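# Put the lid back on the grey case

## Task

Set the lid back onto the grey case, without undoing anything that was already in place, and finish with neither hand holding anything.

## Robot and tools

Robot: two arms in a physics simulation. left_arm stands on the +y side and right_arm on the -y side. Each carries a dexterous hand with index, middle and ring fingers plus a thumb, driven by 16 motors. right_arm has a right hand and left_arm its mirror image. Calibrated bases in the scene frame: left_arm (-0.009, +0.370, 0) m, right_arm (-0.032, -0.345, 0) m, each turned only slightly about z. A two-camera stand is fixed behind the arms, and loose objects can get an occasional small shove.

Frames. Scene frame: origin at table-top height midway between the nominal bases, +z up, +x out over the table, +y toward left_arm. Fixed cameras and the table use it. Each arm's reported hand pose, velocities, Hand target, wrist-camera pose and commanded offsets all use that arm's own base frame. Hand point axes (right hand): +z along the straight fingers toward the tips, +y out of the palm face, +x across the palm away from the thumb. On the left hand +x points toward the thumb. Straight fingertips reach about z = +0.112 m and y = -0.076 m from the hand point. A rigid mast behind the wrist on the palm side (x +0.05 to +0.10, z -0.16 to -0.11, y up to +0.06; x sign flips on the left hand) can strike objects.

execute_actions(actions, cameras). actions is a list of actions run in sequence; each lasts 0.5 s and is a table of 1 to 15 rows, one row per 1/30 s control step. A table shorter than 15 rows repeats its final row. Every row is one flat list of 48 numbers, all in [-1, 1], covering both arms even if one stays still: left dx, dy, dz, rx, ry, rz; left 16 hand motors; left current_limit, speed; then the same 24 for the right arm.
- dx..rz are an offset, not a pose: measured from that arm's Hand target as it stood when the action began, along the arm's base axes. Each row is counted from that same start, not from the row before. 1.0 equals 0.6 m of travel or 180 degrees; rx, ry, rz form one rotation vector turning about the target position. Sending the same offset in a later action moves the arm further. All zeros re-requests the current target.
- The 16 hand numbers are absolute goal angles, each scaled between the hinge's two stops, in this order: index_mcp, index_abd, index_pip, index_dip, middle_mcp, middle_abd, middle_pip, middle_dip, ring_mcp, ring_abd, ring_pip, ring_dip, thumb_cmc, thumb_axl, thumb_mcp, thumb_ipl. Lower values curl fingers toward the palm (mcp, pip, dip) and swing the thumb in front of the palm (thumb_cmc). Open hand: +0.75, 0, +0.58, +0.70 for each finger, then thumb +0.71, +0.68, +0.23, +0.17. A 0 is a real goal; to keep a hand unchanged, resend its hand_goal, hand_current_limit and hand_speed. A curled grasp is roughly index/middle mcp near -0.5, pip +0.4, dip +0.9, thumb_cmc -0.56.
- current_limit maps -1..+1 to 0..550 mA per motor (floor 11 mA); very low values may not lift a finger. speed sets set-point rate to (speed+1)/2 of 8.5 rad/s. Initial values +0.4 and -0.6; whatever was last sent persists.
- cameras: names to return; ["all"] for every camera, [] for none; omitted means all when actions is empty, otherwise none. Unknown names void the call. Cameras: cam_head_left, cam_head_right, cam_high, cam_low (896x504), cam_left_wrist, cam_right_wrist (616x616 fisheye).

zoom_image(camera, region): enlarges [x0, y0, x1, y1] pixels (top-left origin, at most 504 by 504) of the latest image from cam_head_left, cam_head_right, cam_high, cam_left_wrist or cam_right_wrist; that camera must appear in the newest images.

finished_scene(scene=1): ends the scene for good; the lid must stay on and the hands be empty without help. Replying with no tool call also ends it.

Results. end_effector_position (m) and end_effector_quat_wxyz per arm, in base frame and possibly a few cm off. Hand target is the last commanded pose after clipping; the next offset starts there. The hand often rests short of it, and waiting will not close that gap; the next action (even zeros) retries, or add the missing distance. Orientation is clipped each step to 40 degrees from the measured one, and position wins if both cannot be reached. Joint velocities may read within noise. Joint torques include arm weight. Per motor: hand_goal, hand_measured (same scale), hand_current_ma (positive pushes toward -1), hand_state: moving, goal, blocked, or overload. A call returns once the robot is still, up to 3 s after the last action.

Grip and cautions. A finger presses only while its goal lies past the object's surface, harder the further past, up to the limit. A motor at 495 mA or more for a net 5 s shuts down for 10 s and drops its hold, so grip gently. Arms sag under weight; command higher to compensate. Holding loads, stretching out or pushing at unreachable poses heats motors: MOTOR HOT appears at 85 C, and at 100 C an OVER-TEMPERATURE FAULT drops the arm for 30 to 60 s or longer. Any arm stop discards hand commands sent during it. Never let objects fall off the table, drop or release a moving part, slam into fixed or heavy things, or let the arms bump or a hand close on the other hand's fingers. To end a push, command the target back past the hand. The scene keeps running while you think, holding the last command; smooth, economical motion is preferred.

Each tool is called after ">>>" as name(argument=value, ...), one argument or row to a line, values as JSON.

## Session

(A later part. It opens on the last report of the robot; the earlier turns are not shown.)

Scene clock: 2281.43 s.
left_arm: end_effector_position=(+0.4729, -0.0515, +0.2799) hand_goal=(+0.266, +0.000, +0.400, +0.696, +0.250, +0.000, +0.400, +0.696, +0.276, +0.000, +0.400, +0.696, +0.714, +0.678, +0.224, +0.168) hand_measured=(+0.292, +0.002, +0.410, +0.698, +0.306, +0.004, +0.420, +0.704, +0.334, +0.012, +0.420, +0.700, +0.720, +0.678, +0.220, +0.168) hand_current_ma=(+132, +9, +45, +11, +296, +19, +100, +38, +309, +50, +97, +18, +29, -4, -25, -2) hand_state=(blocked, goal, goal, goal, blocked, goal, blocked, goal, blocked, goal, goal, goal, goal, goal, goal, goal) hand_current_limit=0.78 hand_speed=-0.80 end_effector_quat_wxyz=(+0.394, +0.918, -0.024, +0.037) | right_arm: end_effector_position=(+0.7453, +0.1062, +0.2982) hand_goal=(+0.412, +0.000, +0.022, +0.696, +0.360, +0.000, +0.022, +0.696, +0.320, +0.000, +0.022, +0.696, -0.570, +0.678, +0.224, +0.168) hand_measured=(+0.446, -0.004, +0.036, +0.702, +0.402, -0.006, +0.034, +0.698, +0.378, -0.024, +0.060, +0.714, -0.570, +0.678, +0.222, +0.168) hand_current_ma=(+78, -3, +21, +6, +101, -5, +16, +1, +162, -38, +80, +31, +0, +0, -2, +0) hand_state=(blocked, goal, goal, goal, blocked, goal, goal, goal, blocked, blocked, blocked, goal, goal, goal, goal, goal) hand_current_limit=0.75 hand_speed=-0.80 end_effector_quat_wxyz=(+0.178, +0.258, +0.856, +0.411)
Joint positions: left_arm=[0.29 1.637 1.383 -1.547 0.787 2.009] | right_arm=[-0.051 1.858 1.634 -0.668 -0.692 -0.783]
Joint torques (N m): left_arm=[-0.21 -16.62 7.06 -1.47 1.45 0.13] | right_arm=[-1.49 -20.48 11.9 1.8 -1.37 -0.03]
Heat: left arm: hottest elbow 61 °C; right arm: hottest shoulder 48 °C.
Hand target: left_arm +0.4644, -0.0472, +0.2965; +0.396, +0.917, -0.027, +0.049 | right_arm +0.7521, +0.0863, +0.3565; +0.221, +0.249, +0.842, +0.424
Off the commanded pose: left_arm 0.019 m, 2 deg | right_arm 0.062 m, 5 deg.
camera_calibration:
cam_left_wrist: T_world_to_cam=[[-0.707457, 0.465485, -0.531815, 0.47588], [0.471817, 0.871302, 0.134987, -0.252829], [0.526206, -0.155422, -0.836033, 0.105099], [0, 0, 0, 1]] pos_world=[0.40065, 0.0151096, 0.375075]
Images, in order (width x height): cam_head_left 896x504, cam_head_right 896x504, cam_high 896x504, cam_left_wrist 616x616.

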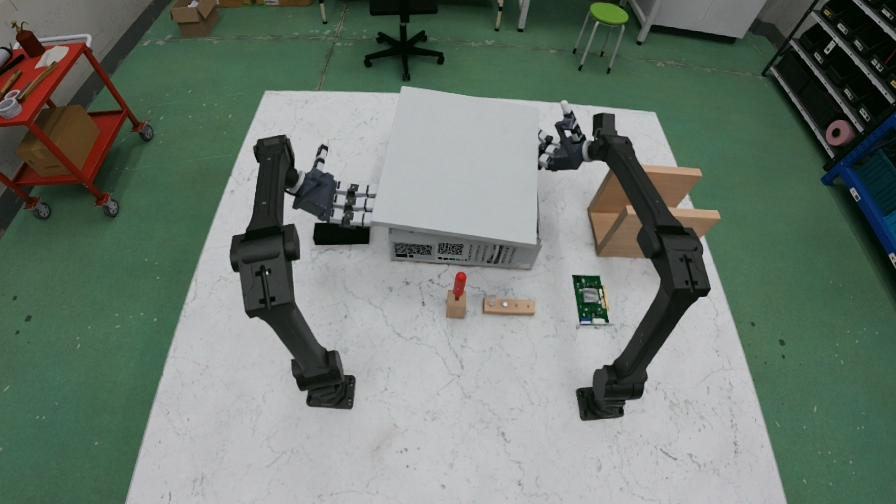

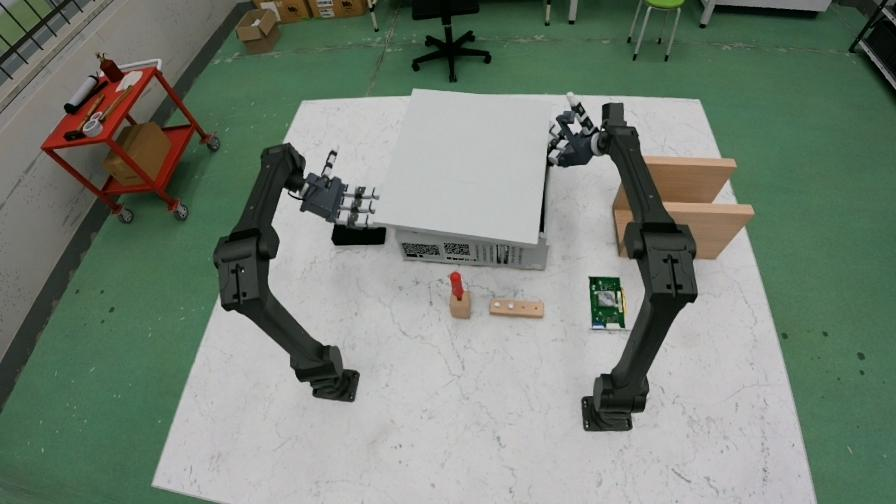

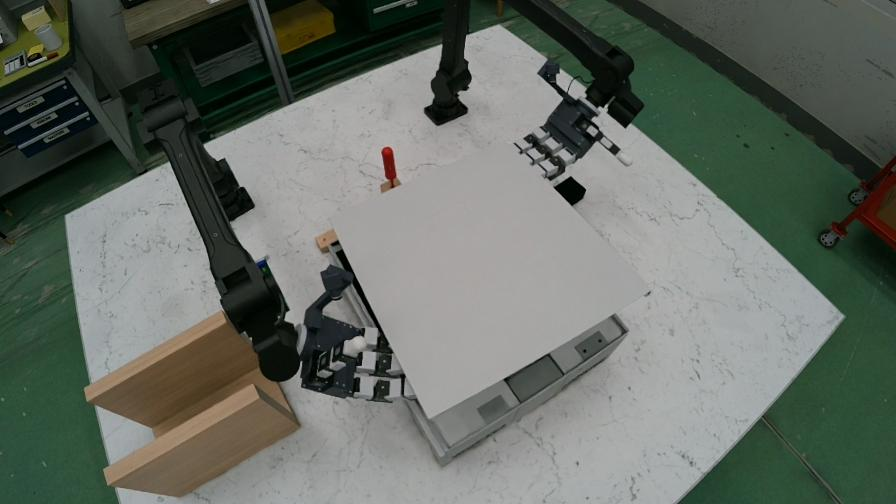

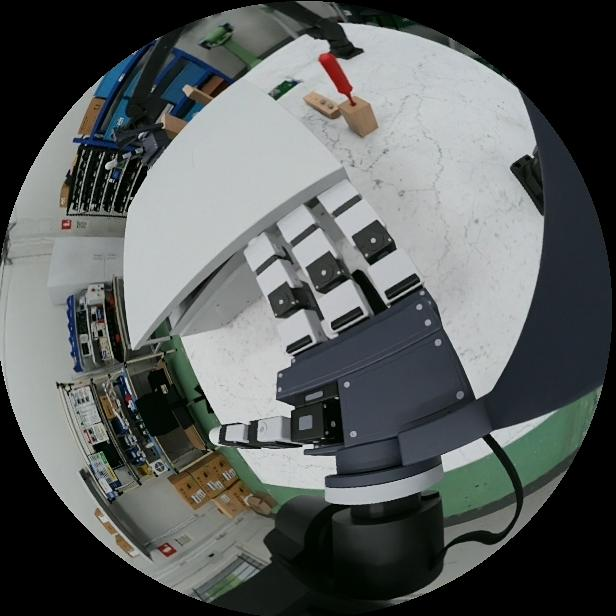

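>>> execute_actions(
  actions=[
    [[0,0,0,0,0.017,0,0.265,0,0.4,0.6957,0.25,0,0.4,0.6957,0.275,0,0.4,0.6957,0.714,0.678,0.2247,0.1676,0.78,-0.8,0,0,0,0,0.017,0,0.411,0,0.022,0.6957,0.36,0,0.022,0.6957,0.32,0,0.022,0.6957,-0.571,0.678,0.2247,0.1676,0.75,-0.8]],
    [[0,0,0,0,0.017,0,0.265,0,0.4,0.6957,0.25,0,0.4,0.6957,0.275,0,0.4,0.6957,0.714,0.678,0.2247,0.1676,0.78,-0.8,0,0,0,0,0.017,0,0.411,0,0.022,0.6957,0.36,0,0.022,0.6957,0.32,0,0.022,0.6957,-0.571,0.678,0.2247,0.1676,0.75,-0.8]],
  ],
  cameras=["cam_head_left", "cam_head_right", "cam_low", "cam_left_wrist", "cam_right_wrist"],
)

>>> zoom_image(
  camera="cam_head_left",
  region=[370, 80, 570, 280],
)

>>> zoom_image(
  camera="cam_head_right",
  region=[370, 80, 570, 280],
)

Scene clock: 2317.63 s.
left_arm: end_effector_position=(+0.4591, -0.0535, +0.2802) hand_goal=(+0.266, +0.000, +0.400, +0.696, +0.250, +0.000, +0.400, +0.696, +0.276, +0.000, +0.400, +0.696, +0.714, +0.678, +0.224, +0.168) hand_measured=(+0.292, +0.002, +0.410, +0.698, +0.306, +0.006, +0.420, +0.704, +0.332, +0.012, +0.420, +0.700, +0.720, +0.678, +0.220, +0.168) hand_current_ma=(+134, +9, +44, +11, +296, +22, +100, +38, +298, +53, +101, +23, +29, -4, -25, -2) hand_state=(blocked, goal, goal, goal, blocked, goal, blocked, goal, blocked, goal, blocked, goal, goal, goal, goal, goal) hand_current_limit=0.78 hand_speed=-0.80 end_effector_quat_wxyz=(+0.396, +0.918, -0.008, -0.011) | right_arm: end_effector_position=(+0.7350, +0.1065, +0.2907) hand_goal=(+0.412, +0.000, +0.022, +0.696, +0.360, +0.000, +0.022, +0.696, +0.320, +0.000, +0.022, +0.696, -0.570, +0.678, +0.224, +0.168) hand_measured=(+0.438, -0.002, +0.032, +0.700, +0.398, -0.004, +0.034, +0.700, +0.384, -0.026, +0.068, +0.718, -0.570, +0.678, +0.222, +0.168) hand_current_ma=(+52, -1, +13, +4, +93, -3, +16, +3, +186, -43, +108, +38, +0, +0, -2, +0) hand_state=(blocked, goal, goal, goal, blocked, goal, goal, goal, blocked, blocked, blocked, blocked, goal, goal, goal, goal) hand_current_limit=0.75 hand_speed=-0.80 end_effector_quat_wxyz=(+0.124, +0.281, +0.865, +0.397)
Joint positions: left_arm=[0.291 1.637 1.383 -1.645 0.759 2.01] | right_arm=[-0.052 1.858 1.669 -0.827 -0.692 -0.788]
Joint torques (N m): left_arm=[-0.44 -13.98 9.5 -1.76 1.32 -0.01] | right_arm=[-1.9 -19.78 14.35 1.33 -1.13 -0.05]
Heat: left arm: hottest elbow 56 °C; right arm: hottest elbow 50 °C.
Hand target: left_arm +0.4644, -0.0471, +0.2966; +0.397, +0.918, -0.006, +0.000 | right_arm +0.7521, +0.0864, +0.3563; +0.175, +0.271, +0.853, +0.410
Off the commanded pose: left_arm 0.018 m, 1 deg | right_arm 0.071 m, 6 deg.
camera_calibration:
cam_left_wrist: T_world_to_cam=[[-0.754177, 0.469361, -0.459258, 0.468514], [0.489054, 0.868183, 0.0841741, -0.238519], [0.438228, -0.16112, -0.884306, 0.165949], [0, 0, 0, 1]] pos_world=[0.397268, 0.0139133, 0.381996]
cam_right_wrist: T_world_to_cam=[[0.851308, -0.141432, 0.505244, -0.729504], [-0.22089, -0.970093, 0.100631, 0.182455], [0.475901, -0.197271, -0.857089, 0.0480522], [0, 0, 0, 1]] pos_world=[0.638467, 0.0833025, 0.391402]
Images, in order (width x height): cam_head_left 896x504, cam_head_right 896x504, cam_low 896x504, cam_left_wrist 616x616, cam_right_wrist 616x616.

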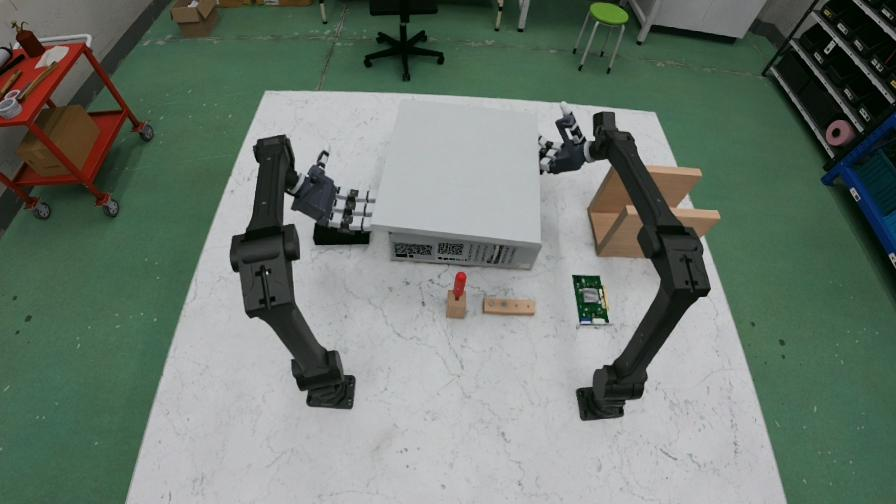

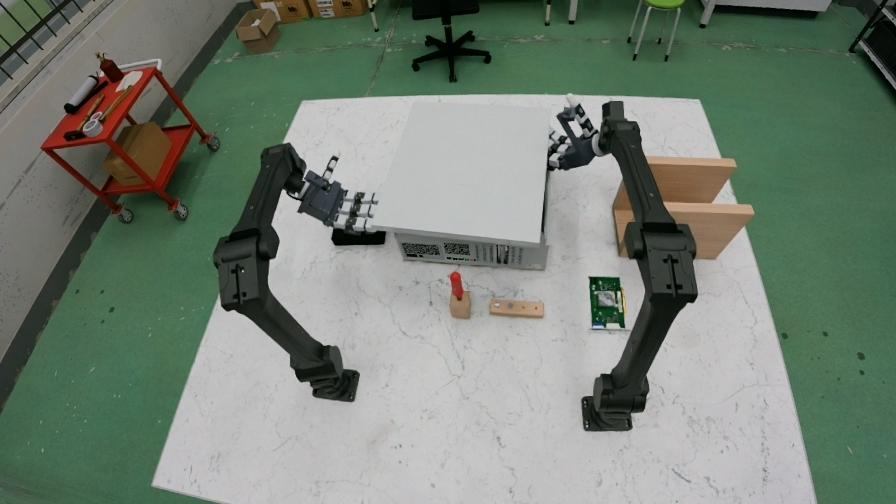

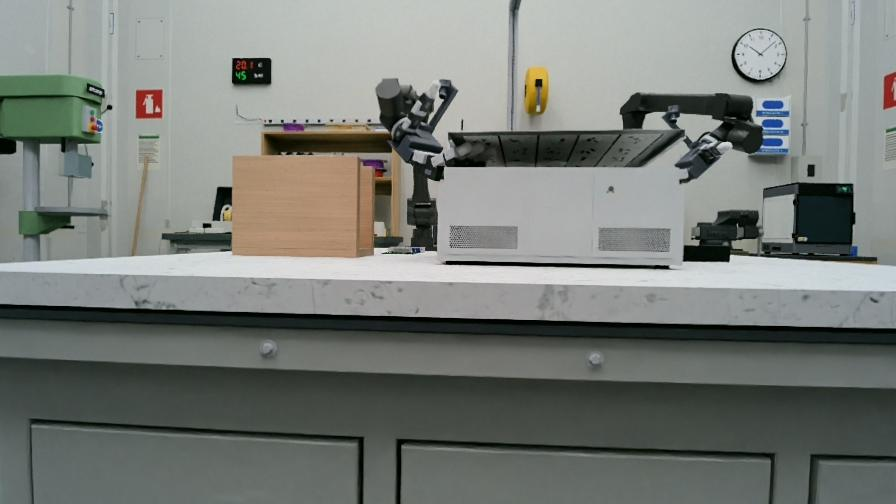

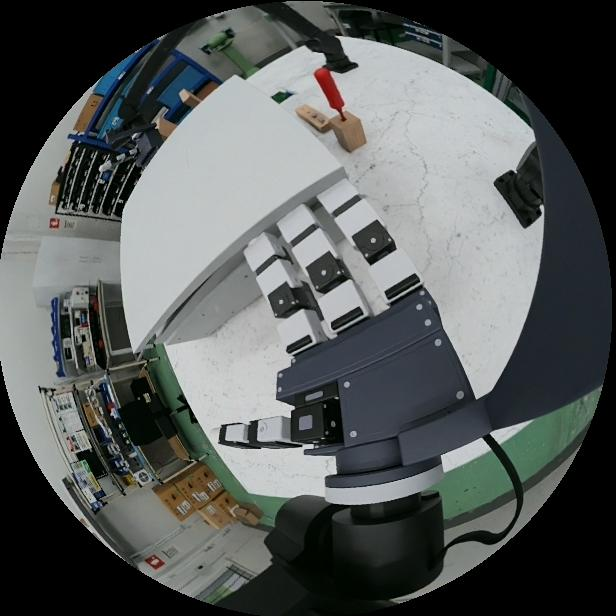

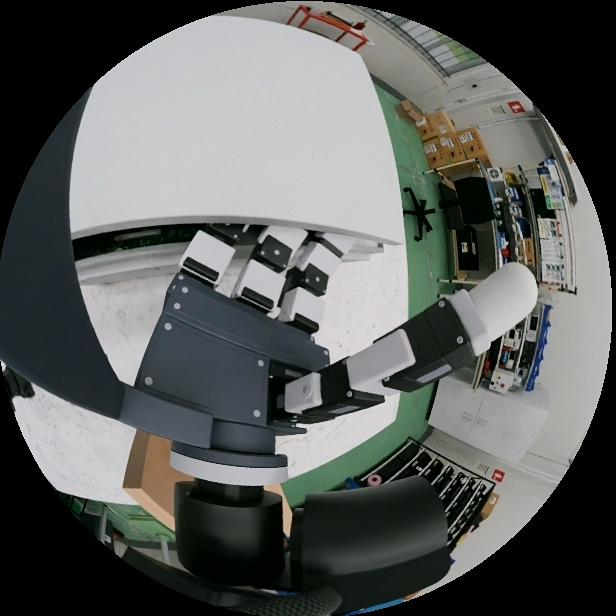

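Scaled by 2.520.

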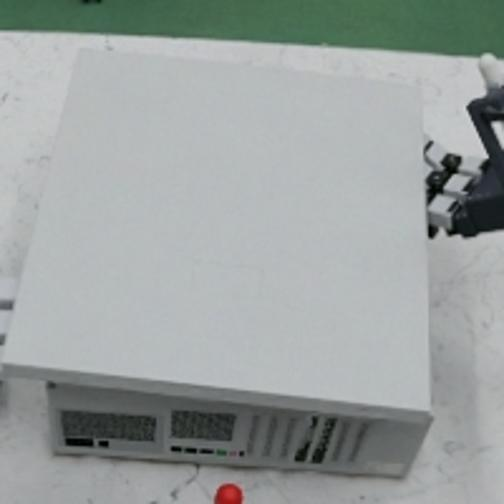

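Scaled by 2.520.

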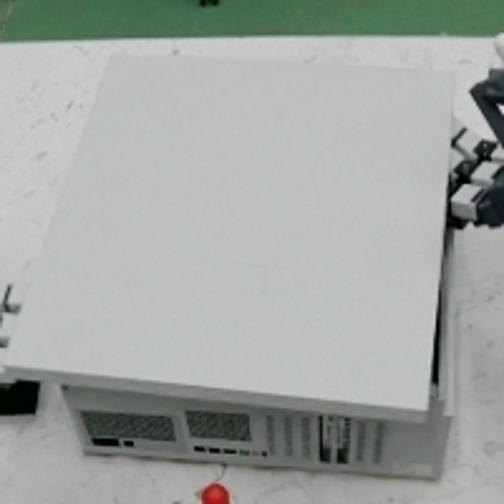

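>>> execute_actions(
  actions=[
    [[0.022,-0.0145,0,0,0,0.007,0.265,0,0.4,0.6957,0.25,0,0.4,0.6957,0.275,0,0.4,0.6957,0.714,0.678,0.2247,0.1676,0.78,-0.8,0.028,0.0067,0,0,0,0.007,0.411,0,0.022,0.6957,0.36,0,0.022,0.6957,0.32,0,0.022,0.6957,-0.571,0.678,0.2247,0.1676,0.75,-0.8]],
    [[0.022,-0.0145,0,0,0,0.007,0.265,0,0.4,0.6957,0.25,0,0.4,0.6957,0.275,0,0.4,0.6957,0.714,0.678,0.2247,0.1676,0.78,-0.8,0.028,0.0067,0,0,0,0.007,0.411,0,0.022,0.6957,0.36,0,0.022,0.6957,0.32,0,0.022,0.6957,-0.571,0.678,0.2247,0.1676,0.75,-0.8]],
  ],
  cameras=["cam_head_left", "cam_head_right", "cam_low", "cam_left_wrist", "cam_right_wrist"],
)

>>> zoom_image(
  camera="cam_head_left",
  region=[370, 80, 570, 280],
)

>>> zoom_image(
  camera="cam_head_right",
  region=[370, 80, 570, 280],
)

Scene clock: 2346.13 s.
left_arm: end_effector_position=(+0.4747, -0.0649, +0.2745) hand_goal=(+0.266, +0.000, +0.400, +0.696, +0.250, +0.000, +0.400, +0.696, +0.276, +0.000, +0.400, +0.696, +0.714, +0.678, +0.224, +0.168) hand_measured=(+0.292, +0.002, +0.410, +0.698, +0.306, +0.004, +0.420, +0.704, +0.332, +0.012, +0.420, +0.700, +0.720, +0.678, +0.220, +0.168) hand_current_ma=(+132, +9, +44, +11, +296, +19, +100, +38, +298, +52, +101, +23, +29, -4, -25, -2) hand_state=(blocked, goal, goal, goal, blocked, goal, blocked, goal, blocked, goal, blocked, goal, goal, goal, goal, goal) hand_current_limit=0.78 hand_speed=-0.80 end_effector_quat_wxyz=(+0.396, +0.918, +0.015, -0.014) | right_arm: end_effector_position=(+0.7686, +0.1055, +0.2920) hand_goal=(+0.412, +0.000, +0.022, +0.696, +0.360, +0.000, +0.022, +0.696, +0.320, +0.000, +0.022, +0.696, -0.570, +0.678, +0.224, +0.168) hand_measured=(+0.438, -0.002, +0.032, +0.700, +0.398, +0.004, +0.036, +0.702, +0.388, -0.016, +0.068, +0.718, -0.570, +0.678, +0.222, +0.168) hand_current_ma=(+52, -1, +13, +4, +93, +3, +21, +8, +202, -21, +109, +39, +0, +0, -2, +0) hand_state=(blocked, goal, goal, goal, blocked, goal, goal, goal, blocked, goal, blocked, blocked, goal, goal, goal, goal) hand_current_limit=0.75 hand_speed=-0.80 end_effector_quat_wxyz=(+0.118, +0.272, +0.869, +0.396)
Joint positions: left_arm=[0.26 1.647 1.383 -1.59 0.776 1.914] | right_arm=[-0.055 1.962 1.836 -0.913 -0.703 -0.82]
Joint torques (N m): left_arm=[-1.67 -13.98 10.99 -0.64 1.68 -0.26] | right_arm=[-0.85 -19.84 14.89 1.48 -1.63 -0.13]
Heat: left arm: hottest elbow 57 °C; right arm: hottest elbow 57 °C.
Hand target: left_arm +0.4908, -0.0645, +0.2966; +0.397, +0.918, +0.014, +0.009 | right_arm +0.7858, +0.0944, +0.3564; +0.166, +0.252, +0.859, +0.414
Off the commanded pose: left_arm 0.027 m, 3 deg | right_arm 0.067 m, 6 deg.
camera_calibration:
cam_left_wrist: T_world_to_cam=[[-0.782382, 0.438206, -0.442553, 0.48979], [0.455688, 0.887154, 0.0728356, -0.215627], [0.42453, -0.144681, -0.893779, 0.162413], [0, 0, 0, 1]] pos_world=[0.412513, 0.000163418, 0.377625]
cam_right_wrist: T_world_to_cam=[[0.856487, -0.119983, 0.50203, -0.764191], [-0.197695, -0.974696, 0.10433, 0.170236], [0.476809, -0.188606, -0.858534, 0.0319382], [0, 0, 0, 1]] pos_world=[0.672946, 0.080262, 0.393306]
Images, in order (width x height): cam_head_left 896x504, cam_head_right 896x504, cam_low 896x504, cam_left_wrist 616x616, cam_right_wrist 616x616.

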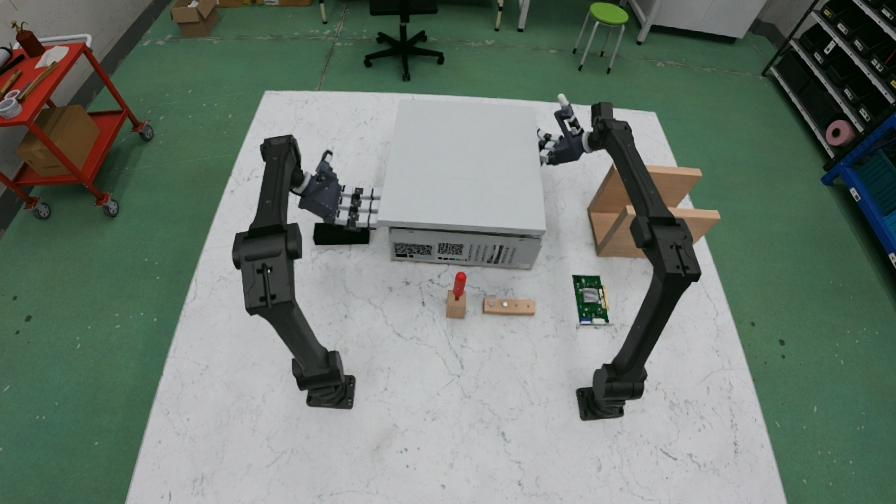

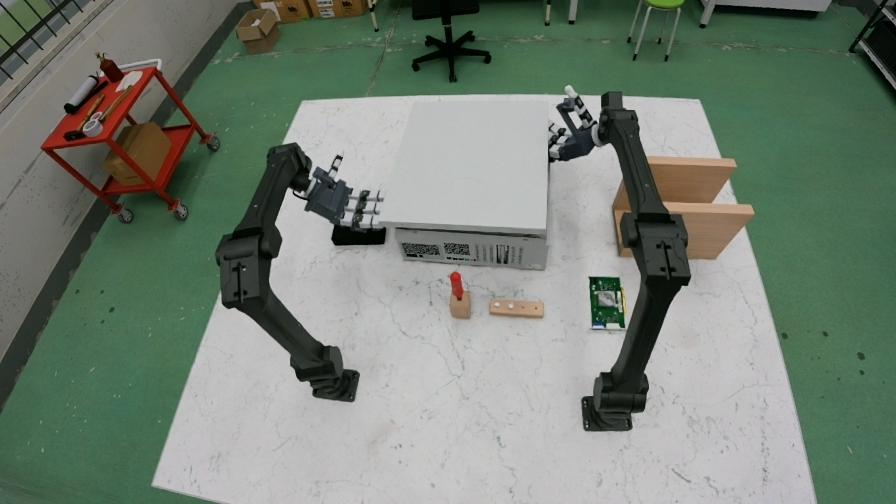

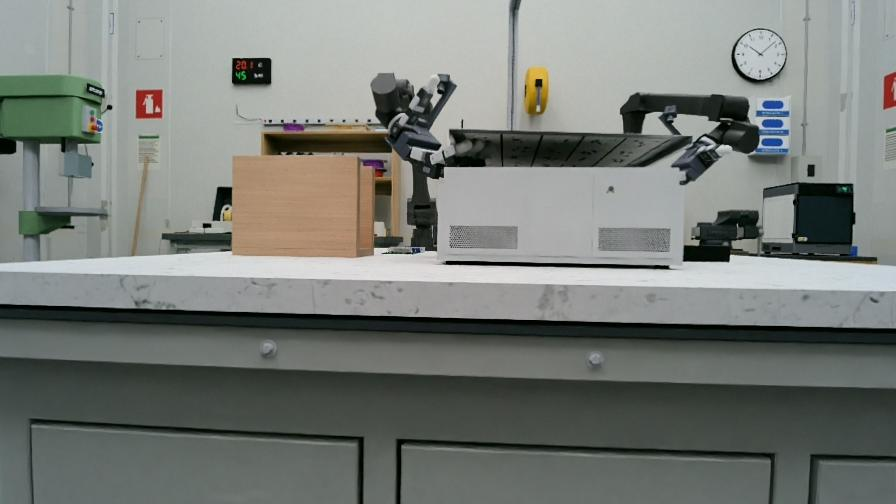

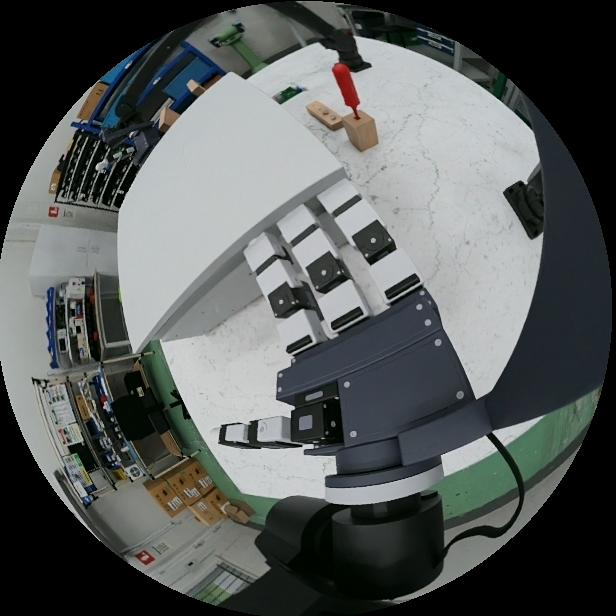

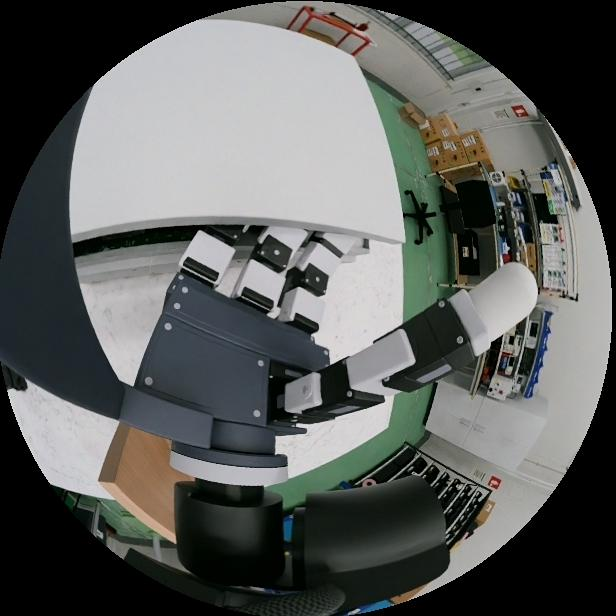

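Scaled by 2.520.

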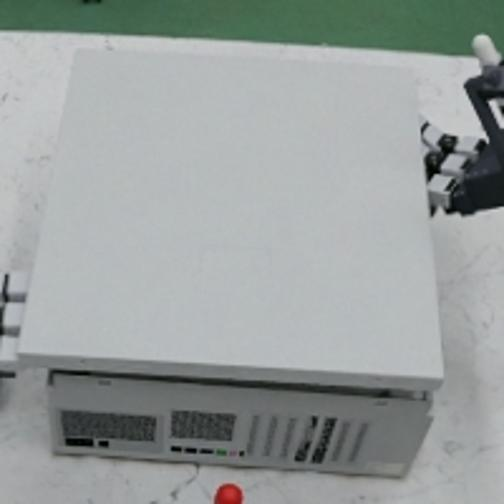

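Scaled by 2.520.

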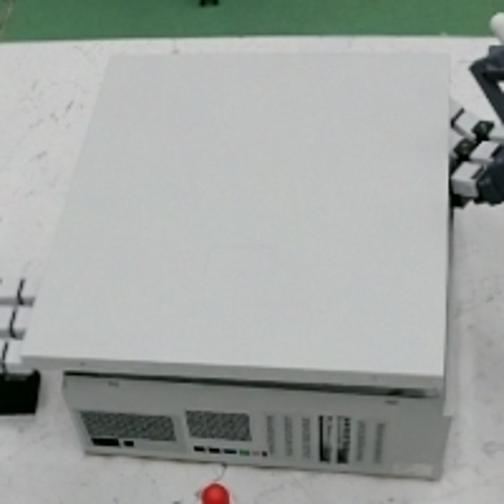

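>>> execute_actions(
  actions=[
    [[0.013,0,-0.033,0,0,0,0.265,0,0.4,0.6957,0.25,0,0.4,0.6957,0.275,0,0.4,0.6957,0.714,0.678,0.2247,0.1676,0.78,-0.8,0.013,0,-0.02,0,0,0,0.411,0,0.022,0.6957,0.36,0,0.022,0.6957,0.32,0,0.022,0.6957,-0.571,0.678,0.2247,0.1676,0.75,-0.8]],
    [[0.013,0,-0.033,0,0,0,0.265,0,0.4,0.6957,0.25,0,0.4,0.6957,0.275,0,0.4,0.6957,0.714,0.678,0.2247,0.1676,0.78,-0.8,0.013,0,-0.02,0,0,0,0.411,0,0.022,0.6957,0.36,0,0.022,0.6957,0.32,0,0.022,0.6957,-0.571,0.678,0.2247,0.1676,0.75,-0.8]],
  ],
  cameras=["cam_head_left", "cam_head_right", "cam_low", "cam_left_wrist", "cam_right_wrist"],
)

>>> zoom_image(
  camera="cam_left_wrist",
  region=[120, 150, 400, 350],
)

>>> zoom_image(
  camera="cam_head_left",
  region=[340, 80, 570, 280],
)

>>> zoom_image(
  camera="cam_head_right",
  region=[370, 80, 570, 280],
)

Scene clock: 2379.67 s.
left_arm: end_effector_position=(+0.4957, -0.0627, +0.2405) hand_goal=(+0.266, +0.000, +0.400, +0.696, +0.250, +0.000, +0.400, +0.696, +0.276, +0.000, +0.400, +0.696, +0.714, +0.678, +0.224, +0.168) hand_measured=(+0.290, +0.002, +0.408, +0.698, +0.300, +0.004, +0.424, +0.704, +0.330, +0.006, +0.422, +0.700, +0.720, +0.678, +0.220, +0.168) hand_current_ma=(+129, +7, +43, +11, +264, +14, +113, +38, +284, +27, +109, +23, +29, -4, -25, -2) hand_state=(blocked, goal, goal, goal, blocked, goal, blocked, goal, blocked, goal, blocked, goal, goal, goal, goal, goal) hand_current_limit=0.78 hand_speed=-0.80 end_effector_quat_wxyz=(+0.393, +0.919, +0.013, -0.006) | right_arm: end_effector_position=(+0.7800, +0.1043, +0.2918) hand_goal=(+0.412, +0.000, +0.022, +0.696, +0.360, +0.000, +0.022, +0.696, +0.320, +0.000, +0.022, +0.696, -0.570, +0.678, +0.224, +0.168) hand_measured=(+0.434, -0.002, +0.030, +0.700, +0.398, +0.004, +0.034, +0.702, +0.392, -0.006, +0.080, +0.724, -0.570, +0.678, +0.222, +0.168) hand_current_ma=(+41, -1, +9, +3, +93, +3, +17, +8, +220, -6, +147, +54, +0, +0, -2, +0) hand_state=(blocked, goal, goal, goal, blocked, goal, goal, goal, blocked, goal, blocked, blocked, goal, goal, goal, goal) hand_current_limit=0.75 hand_speed=-0.80 end_effector_quat_wxyz=(+0.122, +0.269, +0.867, +0.400)
Joint positions: left_arm=[0.253 1.716 1.383 -1.495 0.776 1.901] | right_arm=[-0.056 1.994 1.877 -0.913 -0.709 -0.82]
Joint torques (N m): left_arm=[-1.85 -15.74 9.28 -0.51 1.76 -0.27] | right_arm=[-0.85 -18.14 13.7 2.59 -1.35 -0.12]
Heat: left arm: hottest elbow 60 °C; right arm: hottest elbow 56 °C.
Hand target: left_arm +0.5064, -0.0646, +0.2569; +0.397, +0.918, +0.014, +0.009 | right_arm +0.8013, +0.0943, +0.3325; +0.166, +0.252, +0.859, +0.414
Off the commanded pose: left_arm 0.020 m, 2 deg | right_arm 0.047 m, 6 deg.
camera_calibration:
cam_left_wrist: T_world_to_cam=[[-0.77609, 0.439644, -0.452103, 0.489537], [0.452618, 0.887538, 0.0861054, -0.226263], [0.439114, -0.137804, -0.8878, 0.115216], [0, 0, 0, 1]] pos_world=[0.431742, 0.00147177, 0.343092]
cam_right_wrist: T_world_to_cam=[[0.851149, -0.120929, 0.510805, -0.772312], [-0.197188, -0.975492, 0.0976335, 0.173016], [0.48648, -0.183826, -0.854135, 0.0167215], [0, 0, 0, 1]] pos_world=[0.683334, 0.0784547, 0.391891]
Images, in order (width x height): cam_head_left 896x504, cam_head_right 896x504, cam_low 896x504, cam_left_wrist 616x616, cam_right_wrist 616x616.

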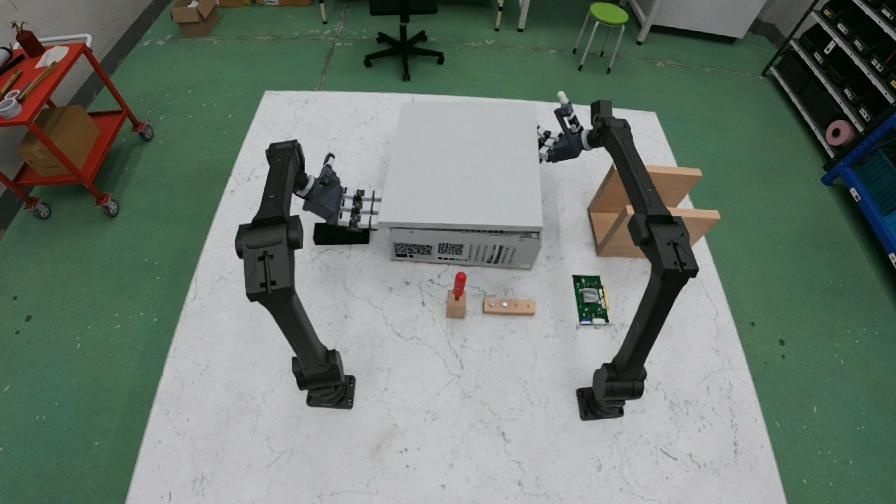

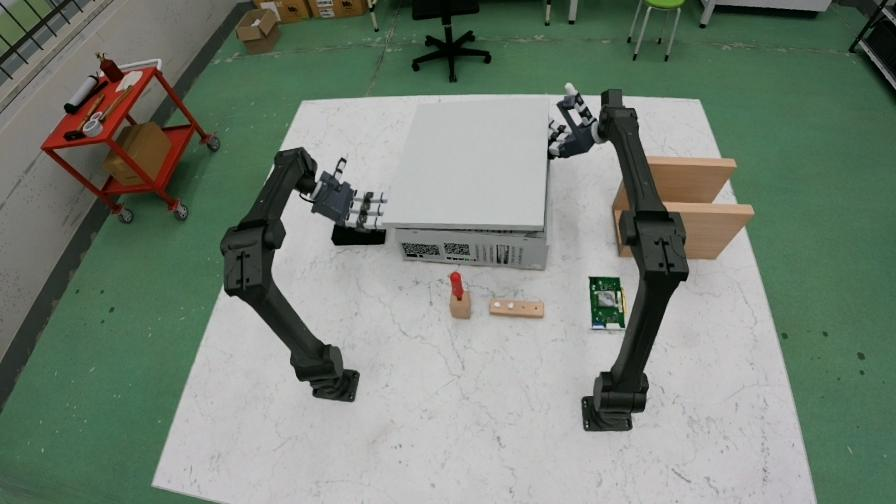

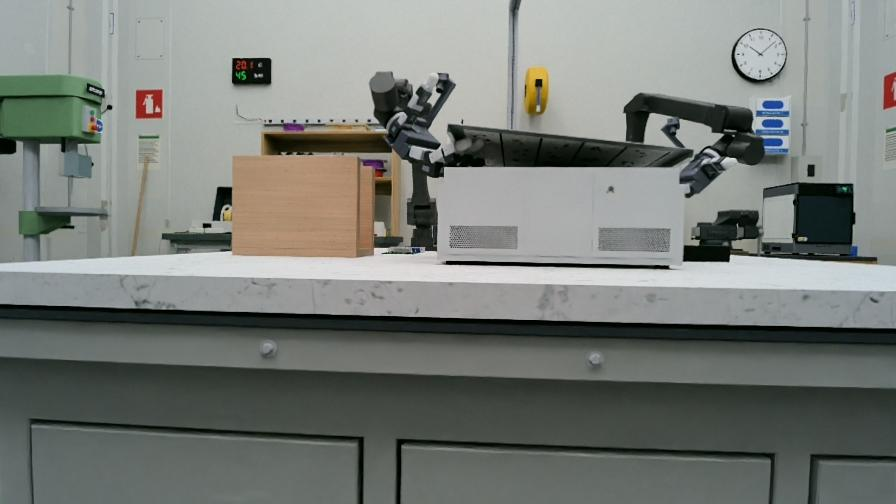

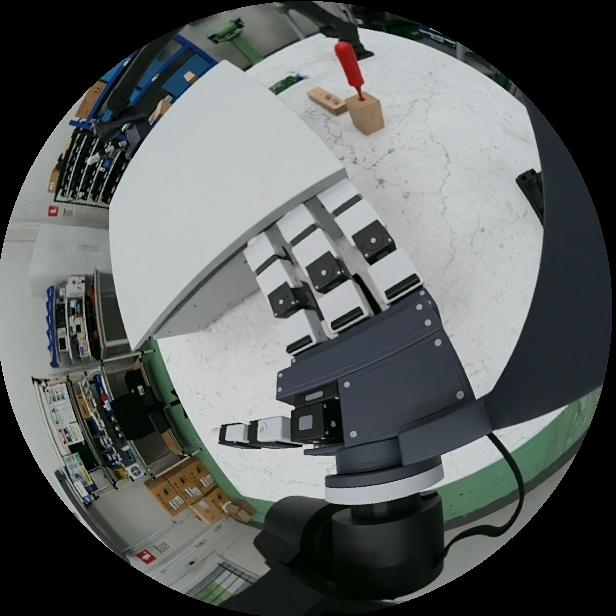

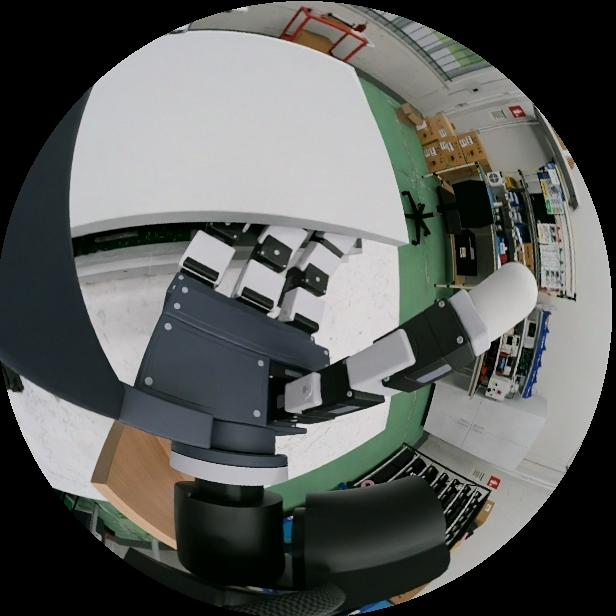

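Scaled by 1.800 from the camera's 616x616 image, which has a finer 880x880 frame.

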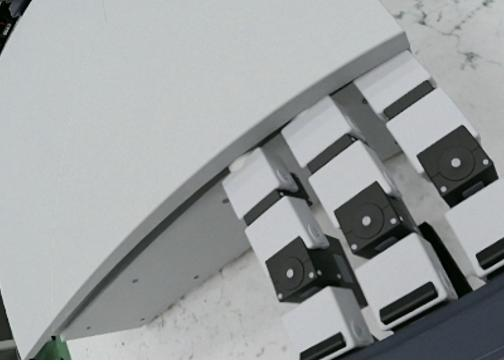

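Scaled by 2.191.

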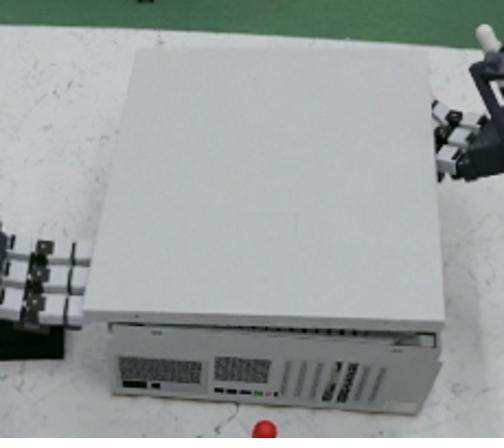

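Scaled by 2.520.

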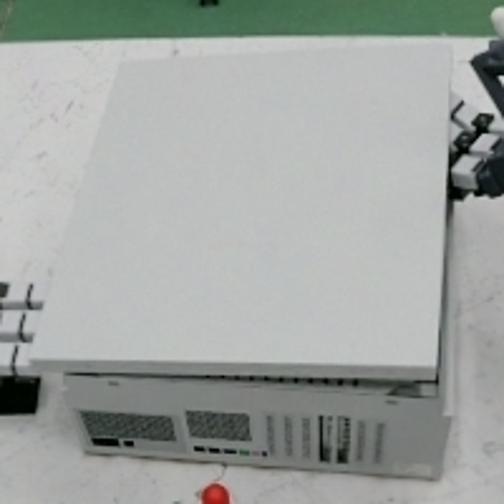

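>>> zoom_image(
  camera="cam_head_left",
  region=[365, 205, 465, 255],
)

>>> zoom_image(
  camera="cam_head_left",
  region=[455, 205, 555, 255],
)

>>> zoom_image(
  camera="cam_head_right",
  region=[370, 205, 470, 255],
)

Scaled by 5.040.

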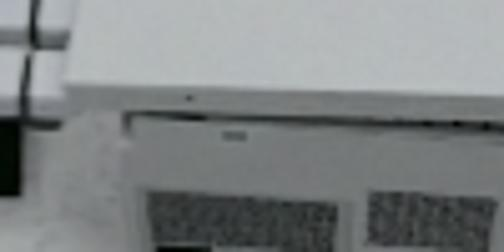

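Scaled by 5.040.

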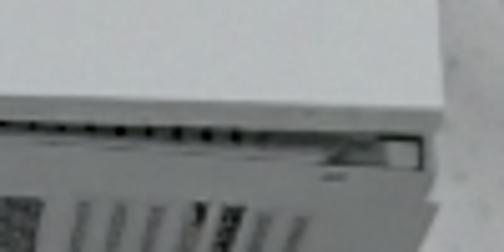

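Scaled by 5.040.

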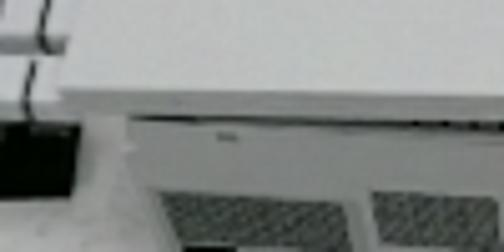

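>>> execute_actions(
  actions=[
    [[-0.02,0,0.01,0,0,0,0.265,0,0.4,0.6957,0.25,0,0.4,0.6957,0.275,0,0.4,0.6957,0.714,0.678,0.2247,0.1676,0.78,-0.8,-0.02,0,-0.01,0,0,0,0.411,0,0.022,0.6957,0.36,0,0.022,0.6957,0.32,0,0.022,0.6957,-0.571,0.678,0.2247,0.1676,0.75,-0.8]],
    [[-0.02,0,0,0,0,0,0.265,0,0.4,0.6957,0.25,0,0.4,0.6957,0.275,0,0.4,0.6957,0.714,0.678,0.2247,0.1676,0.78,-0.8,-0.02,0,-0.01,0,0,0,0.411,0,0.022,0.6957,0.36,0,0.022,0.6957,0.32,0,0.022,0.6957,-0.571,0.678,0.2247,0.1676,0.75,-0.8]],
  ],
  cameras=["cam_head_left", "cam_head_right", "cam_low", "cam_left_wrist", "cam_right_wrist"],
)

>>> zoom_image(
  camera="cam_head_left",
  region=[365, 205, 465, 255],
)

>>> zoom_image(
  camera="cam_head_left",
  region=[455, 205, 555, 255],
)

>>> zoom_image(
  camera="cam_head_right",
  region=[370, 80, 570, 280],
)

Scene clock: 2407.87 s.
left_arm: end_effector_position=(+0.4868, -0.0648, +0.2475) hand_goal=(+0.266, +0.000, +0.400, +0.696, +0.250, +0.000, +0.400, +0.696, +0.276, +0.000, +0.400, +0.696, +0.714, +0.678, +0.224, +0.168) hand_measured=(+0.290, +0.002, +0.408, +0.698, +0.296, +0.004, +0.422, +0.704, +0.332, +0.018, +0.428, +0.706, +0.720, +0.678, +0.220, +0.168) hand_current_ma=(+129, +7, +43, +11, +245, +20, +103, +38, +299, +76, +134, +48, +29, -4, -25, -2) hand_state=(blocked, goal, goal, goal, blocked, goal, blocked, goal, blocked, goal, blocked, goal, goal, goal, goal, goal) hand_current_limit=0.78 hand_speed=-0.80 end_effector_quat_wxyz=(+0.392, +0.920, +0.011, -0.001) | right_arm: end_effector_position=(+0.7793, +0.1043, +0.2939) hand_goal=(+0.412, +0.000, +0.022, +0.696, +0.360, +0.000, +0.022, +0.696, +0.320, +0.000, +0.022, +0.696, -0.570, +0.678, +0.224, +0.168) hand_measured=(+0.434, -0.002, +0.030, +0.700, +0.402, -0.002, +0.036, +0.704, +0.392, -0.014, +0.080, +0.724, -0.570, +0.678, +0.222, +0.168) hand_current_ma=(+41, -1, +9, +3, +101, -1, +23, +9, +220, -17, +147, +54, +0, +0, -2, +0) hand_state=(blocked, goal, goal, goal, blocked, goal, goal, goal, blocked, goal, blocked, blocked, goal, goal, goal, goal) hand_current_limit=0.75 hand_speed=-0.80 end_effector_quat_wxyz=(+0.140, +0.258, +0.865, +0.406)
Joint positions: left_arm=[0.253 1.684 1.362 -1.495 0.775 1.901] | right_arm=[-0.057 1.982 1.846 -0.852 -0.715 -0.825]
Joint torques (N m): left_arm=[-0.97 -17.14 6.8 -0.9 1.65 -0.11] | right_arm=[-0.73 -21.71 7.73 2.66 -1.16 -0.08]
Heat: left arm: hottest elbow 59 °C; right arm: hottest elbow 61 °C.
Hand target: left_arm +0.4824, -0.0646, +0.2630; +0.397, +0.918, +0.014, +0.009 | right_arm +0.7774, +0.0942, +0.3204; +0.166, +0.252, +0.859, +0.414
Off the commanded pose: left_arm 0.016 m, 1 deg | right_arm 0.028 m, 3 deg.
camera_calibration:
cam_left_wrist: T_world_to_cam=[[-0.771692, 0.440764, -0.458496, 0.486231], [0.4515, 0.887395, 0.0931582, -0.222215], [0.447928, -0.135121, -0.8838, 0.119867], [0, 0, 0, 1]] pos_world=[0.421859, -0.000923837, 0.349575]
cam_right_wrist: T_world_to_cam=[[0.828376, -0.116825, 0.547855, -0.766306], [-0.196552, -0.976448, 0.0889755, 0.174784], [0.524557, -0.181387, -0.831828, -0.0176301], [0, 0, 0, 1]] pos_world=[0.678392, 0.0779456, 0.389608]
Images, in order (width x height): cam_head_left 896x504, cam_head_right 896x504, cam_low 896x504, cam_left_wrist 616x616, cam_right_wrist 616x616.

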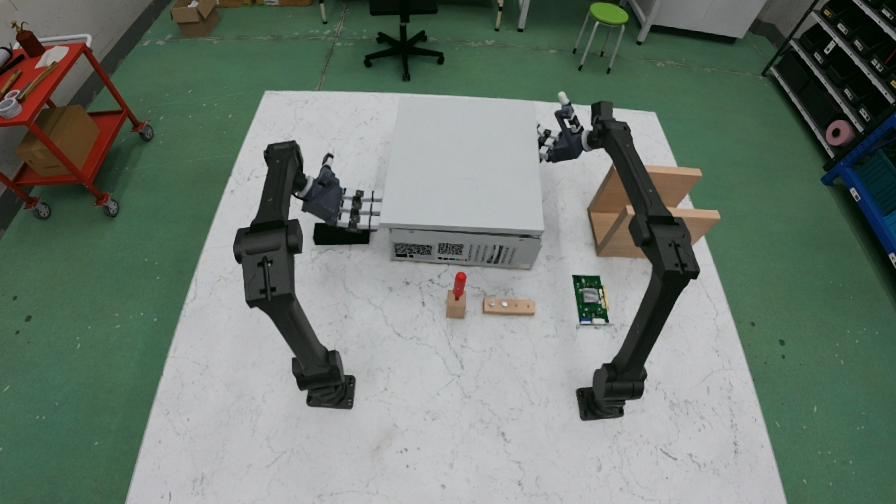

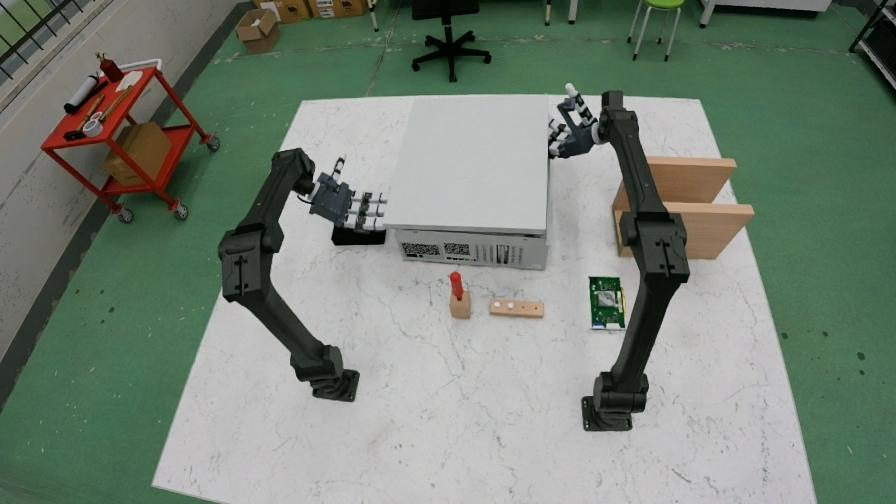

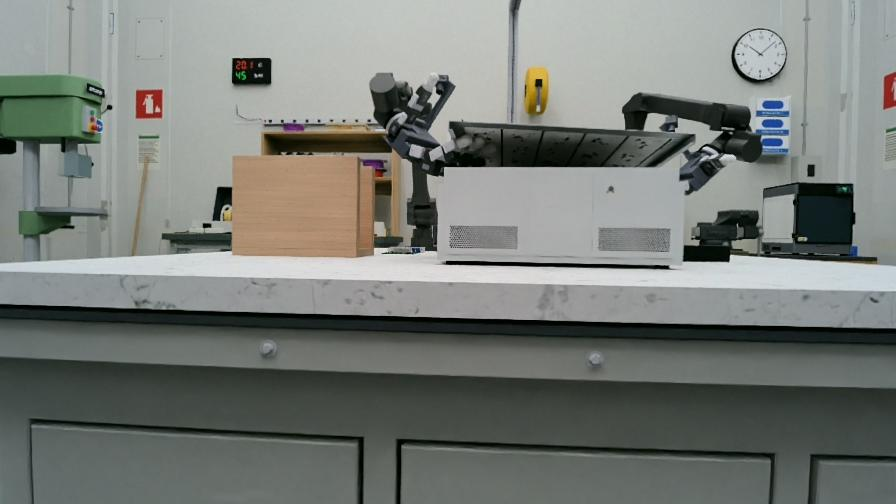

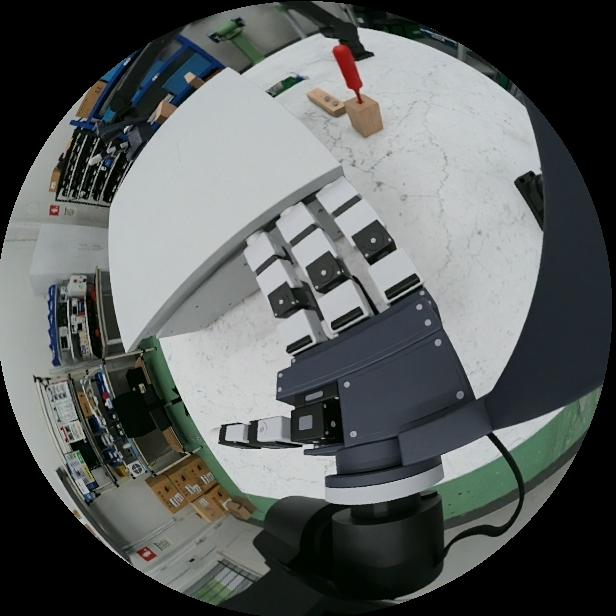

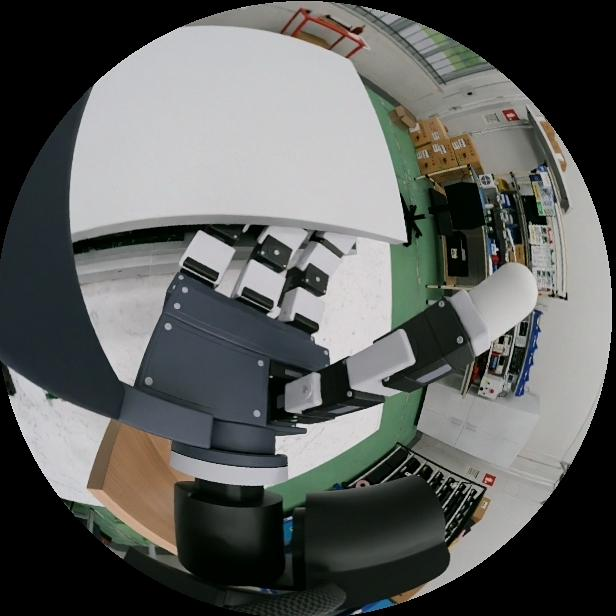

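Scaled by 5.040.

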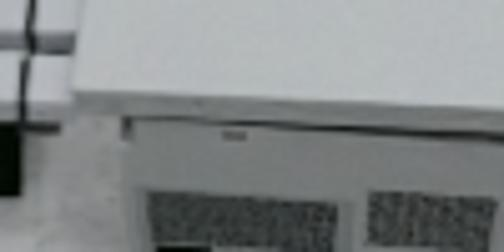

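Scaled by 5.040.

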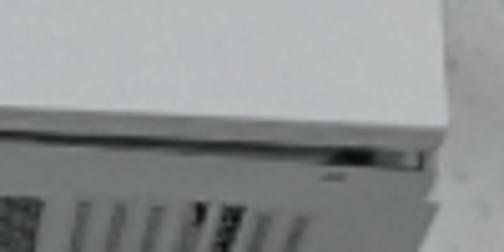

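Scaled by 2.520.

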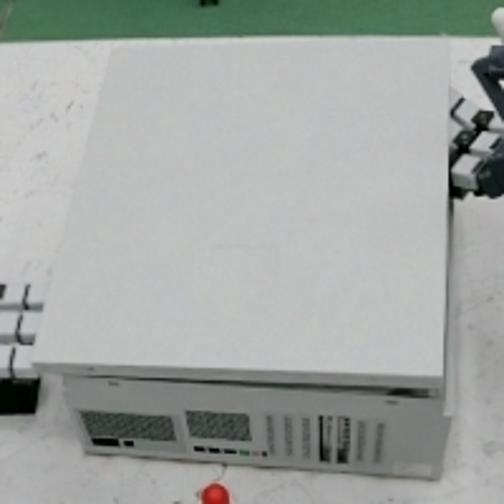

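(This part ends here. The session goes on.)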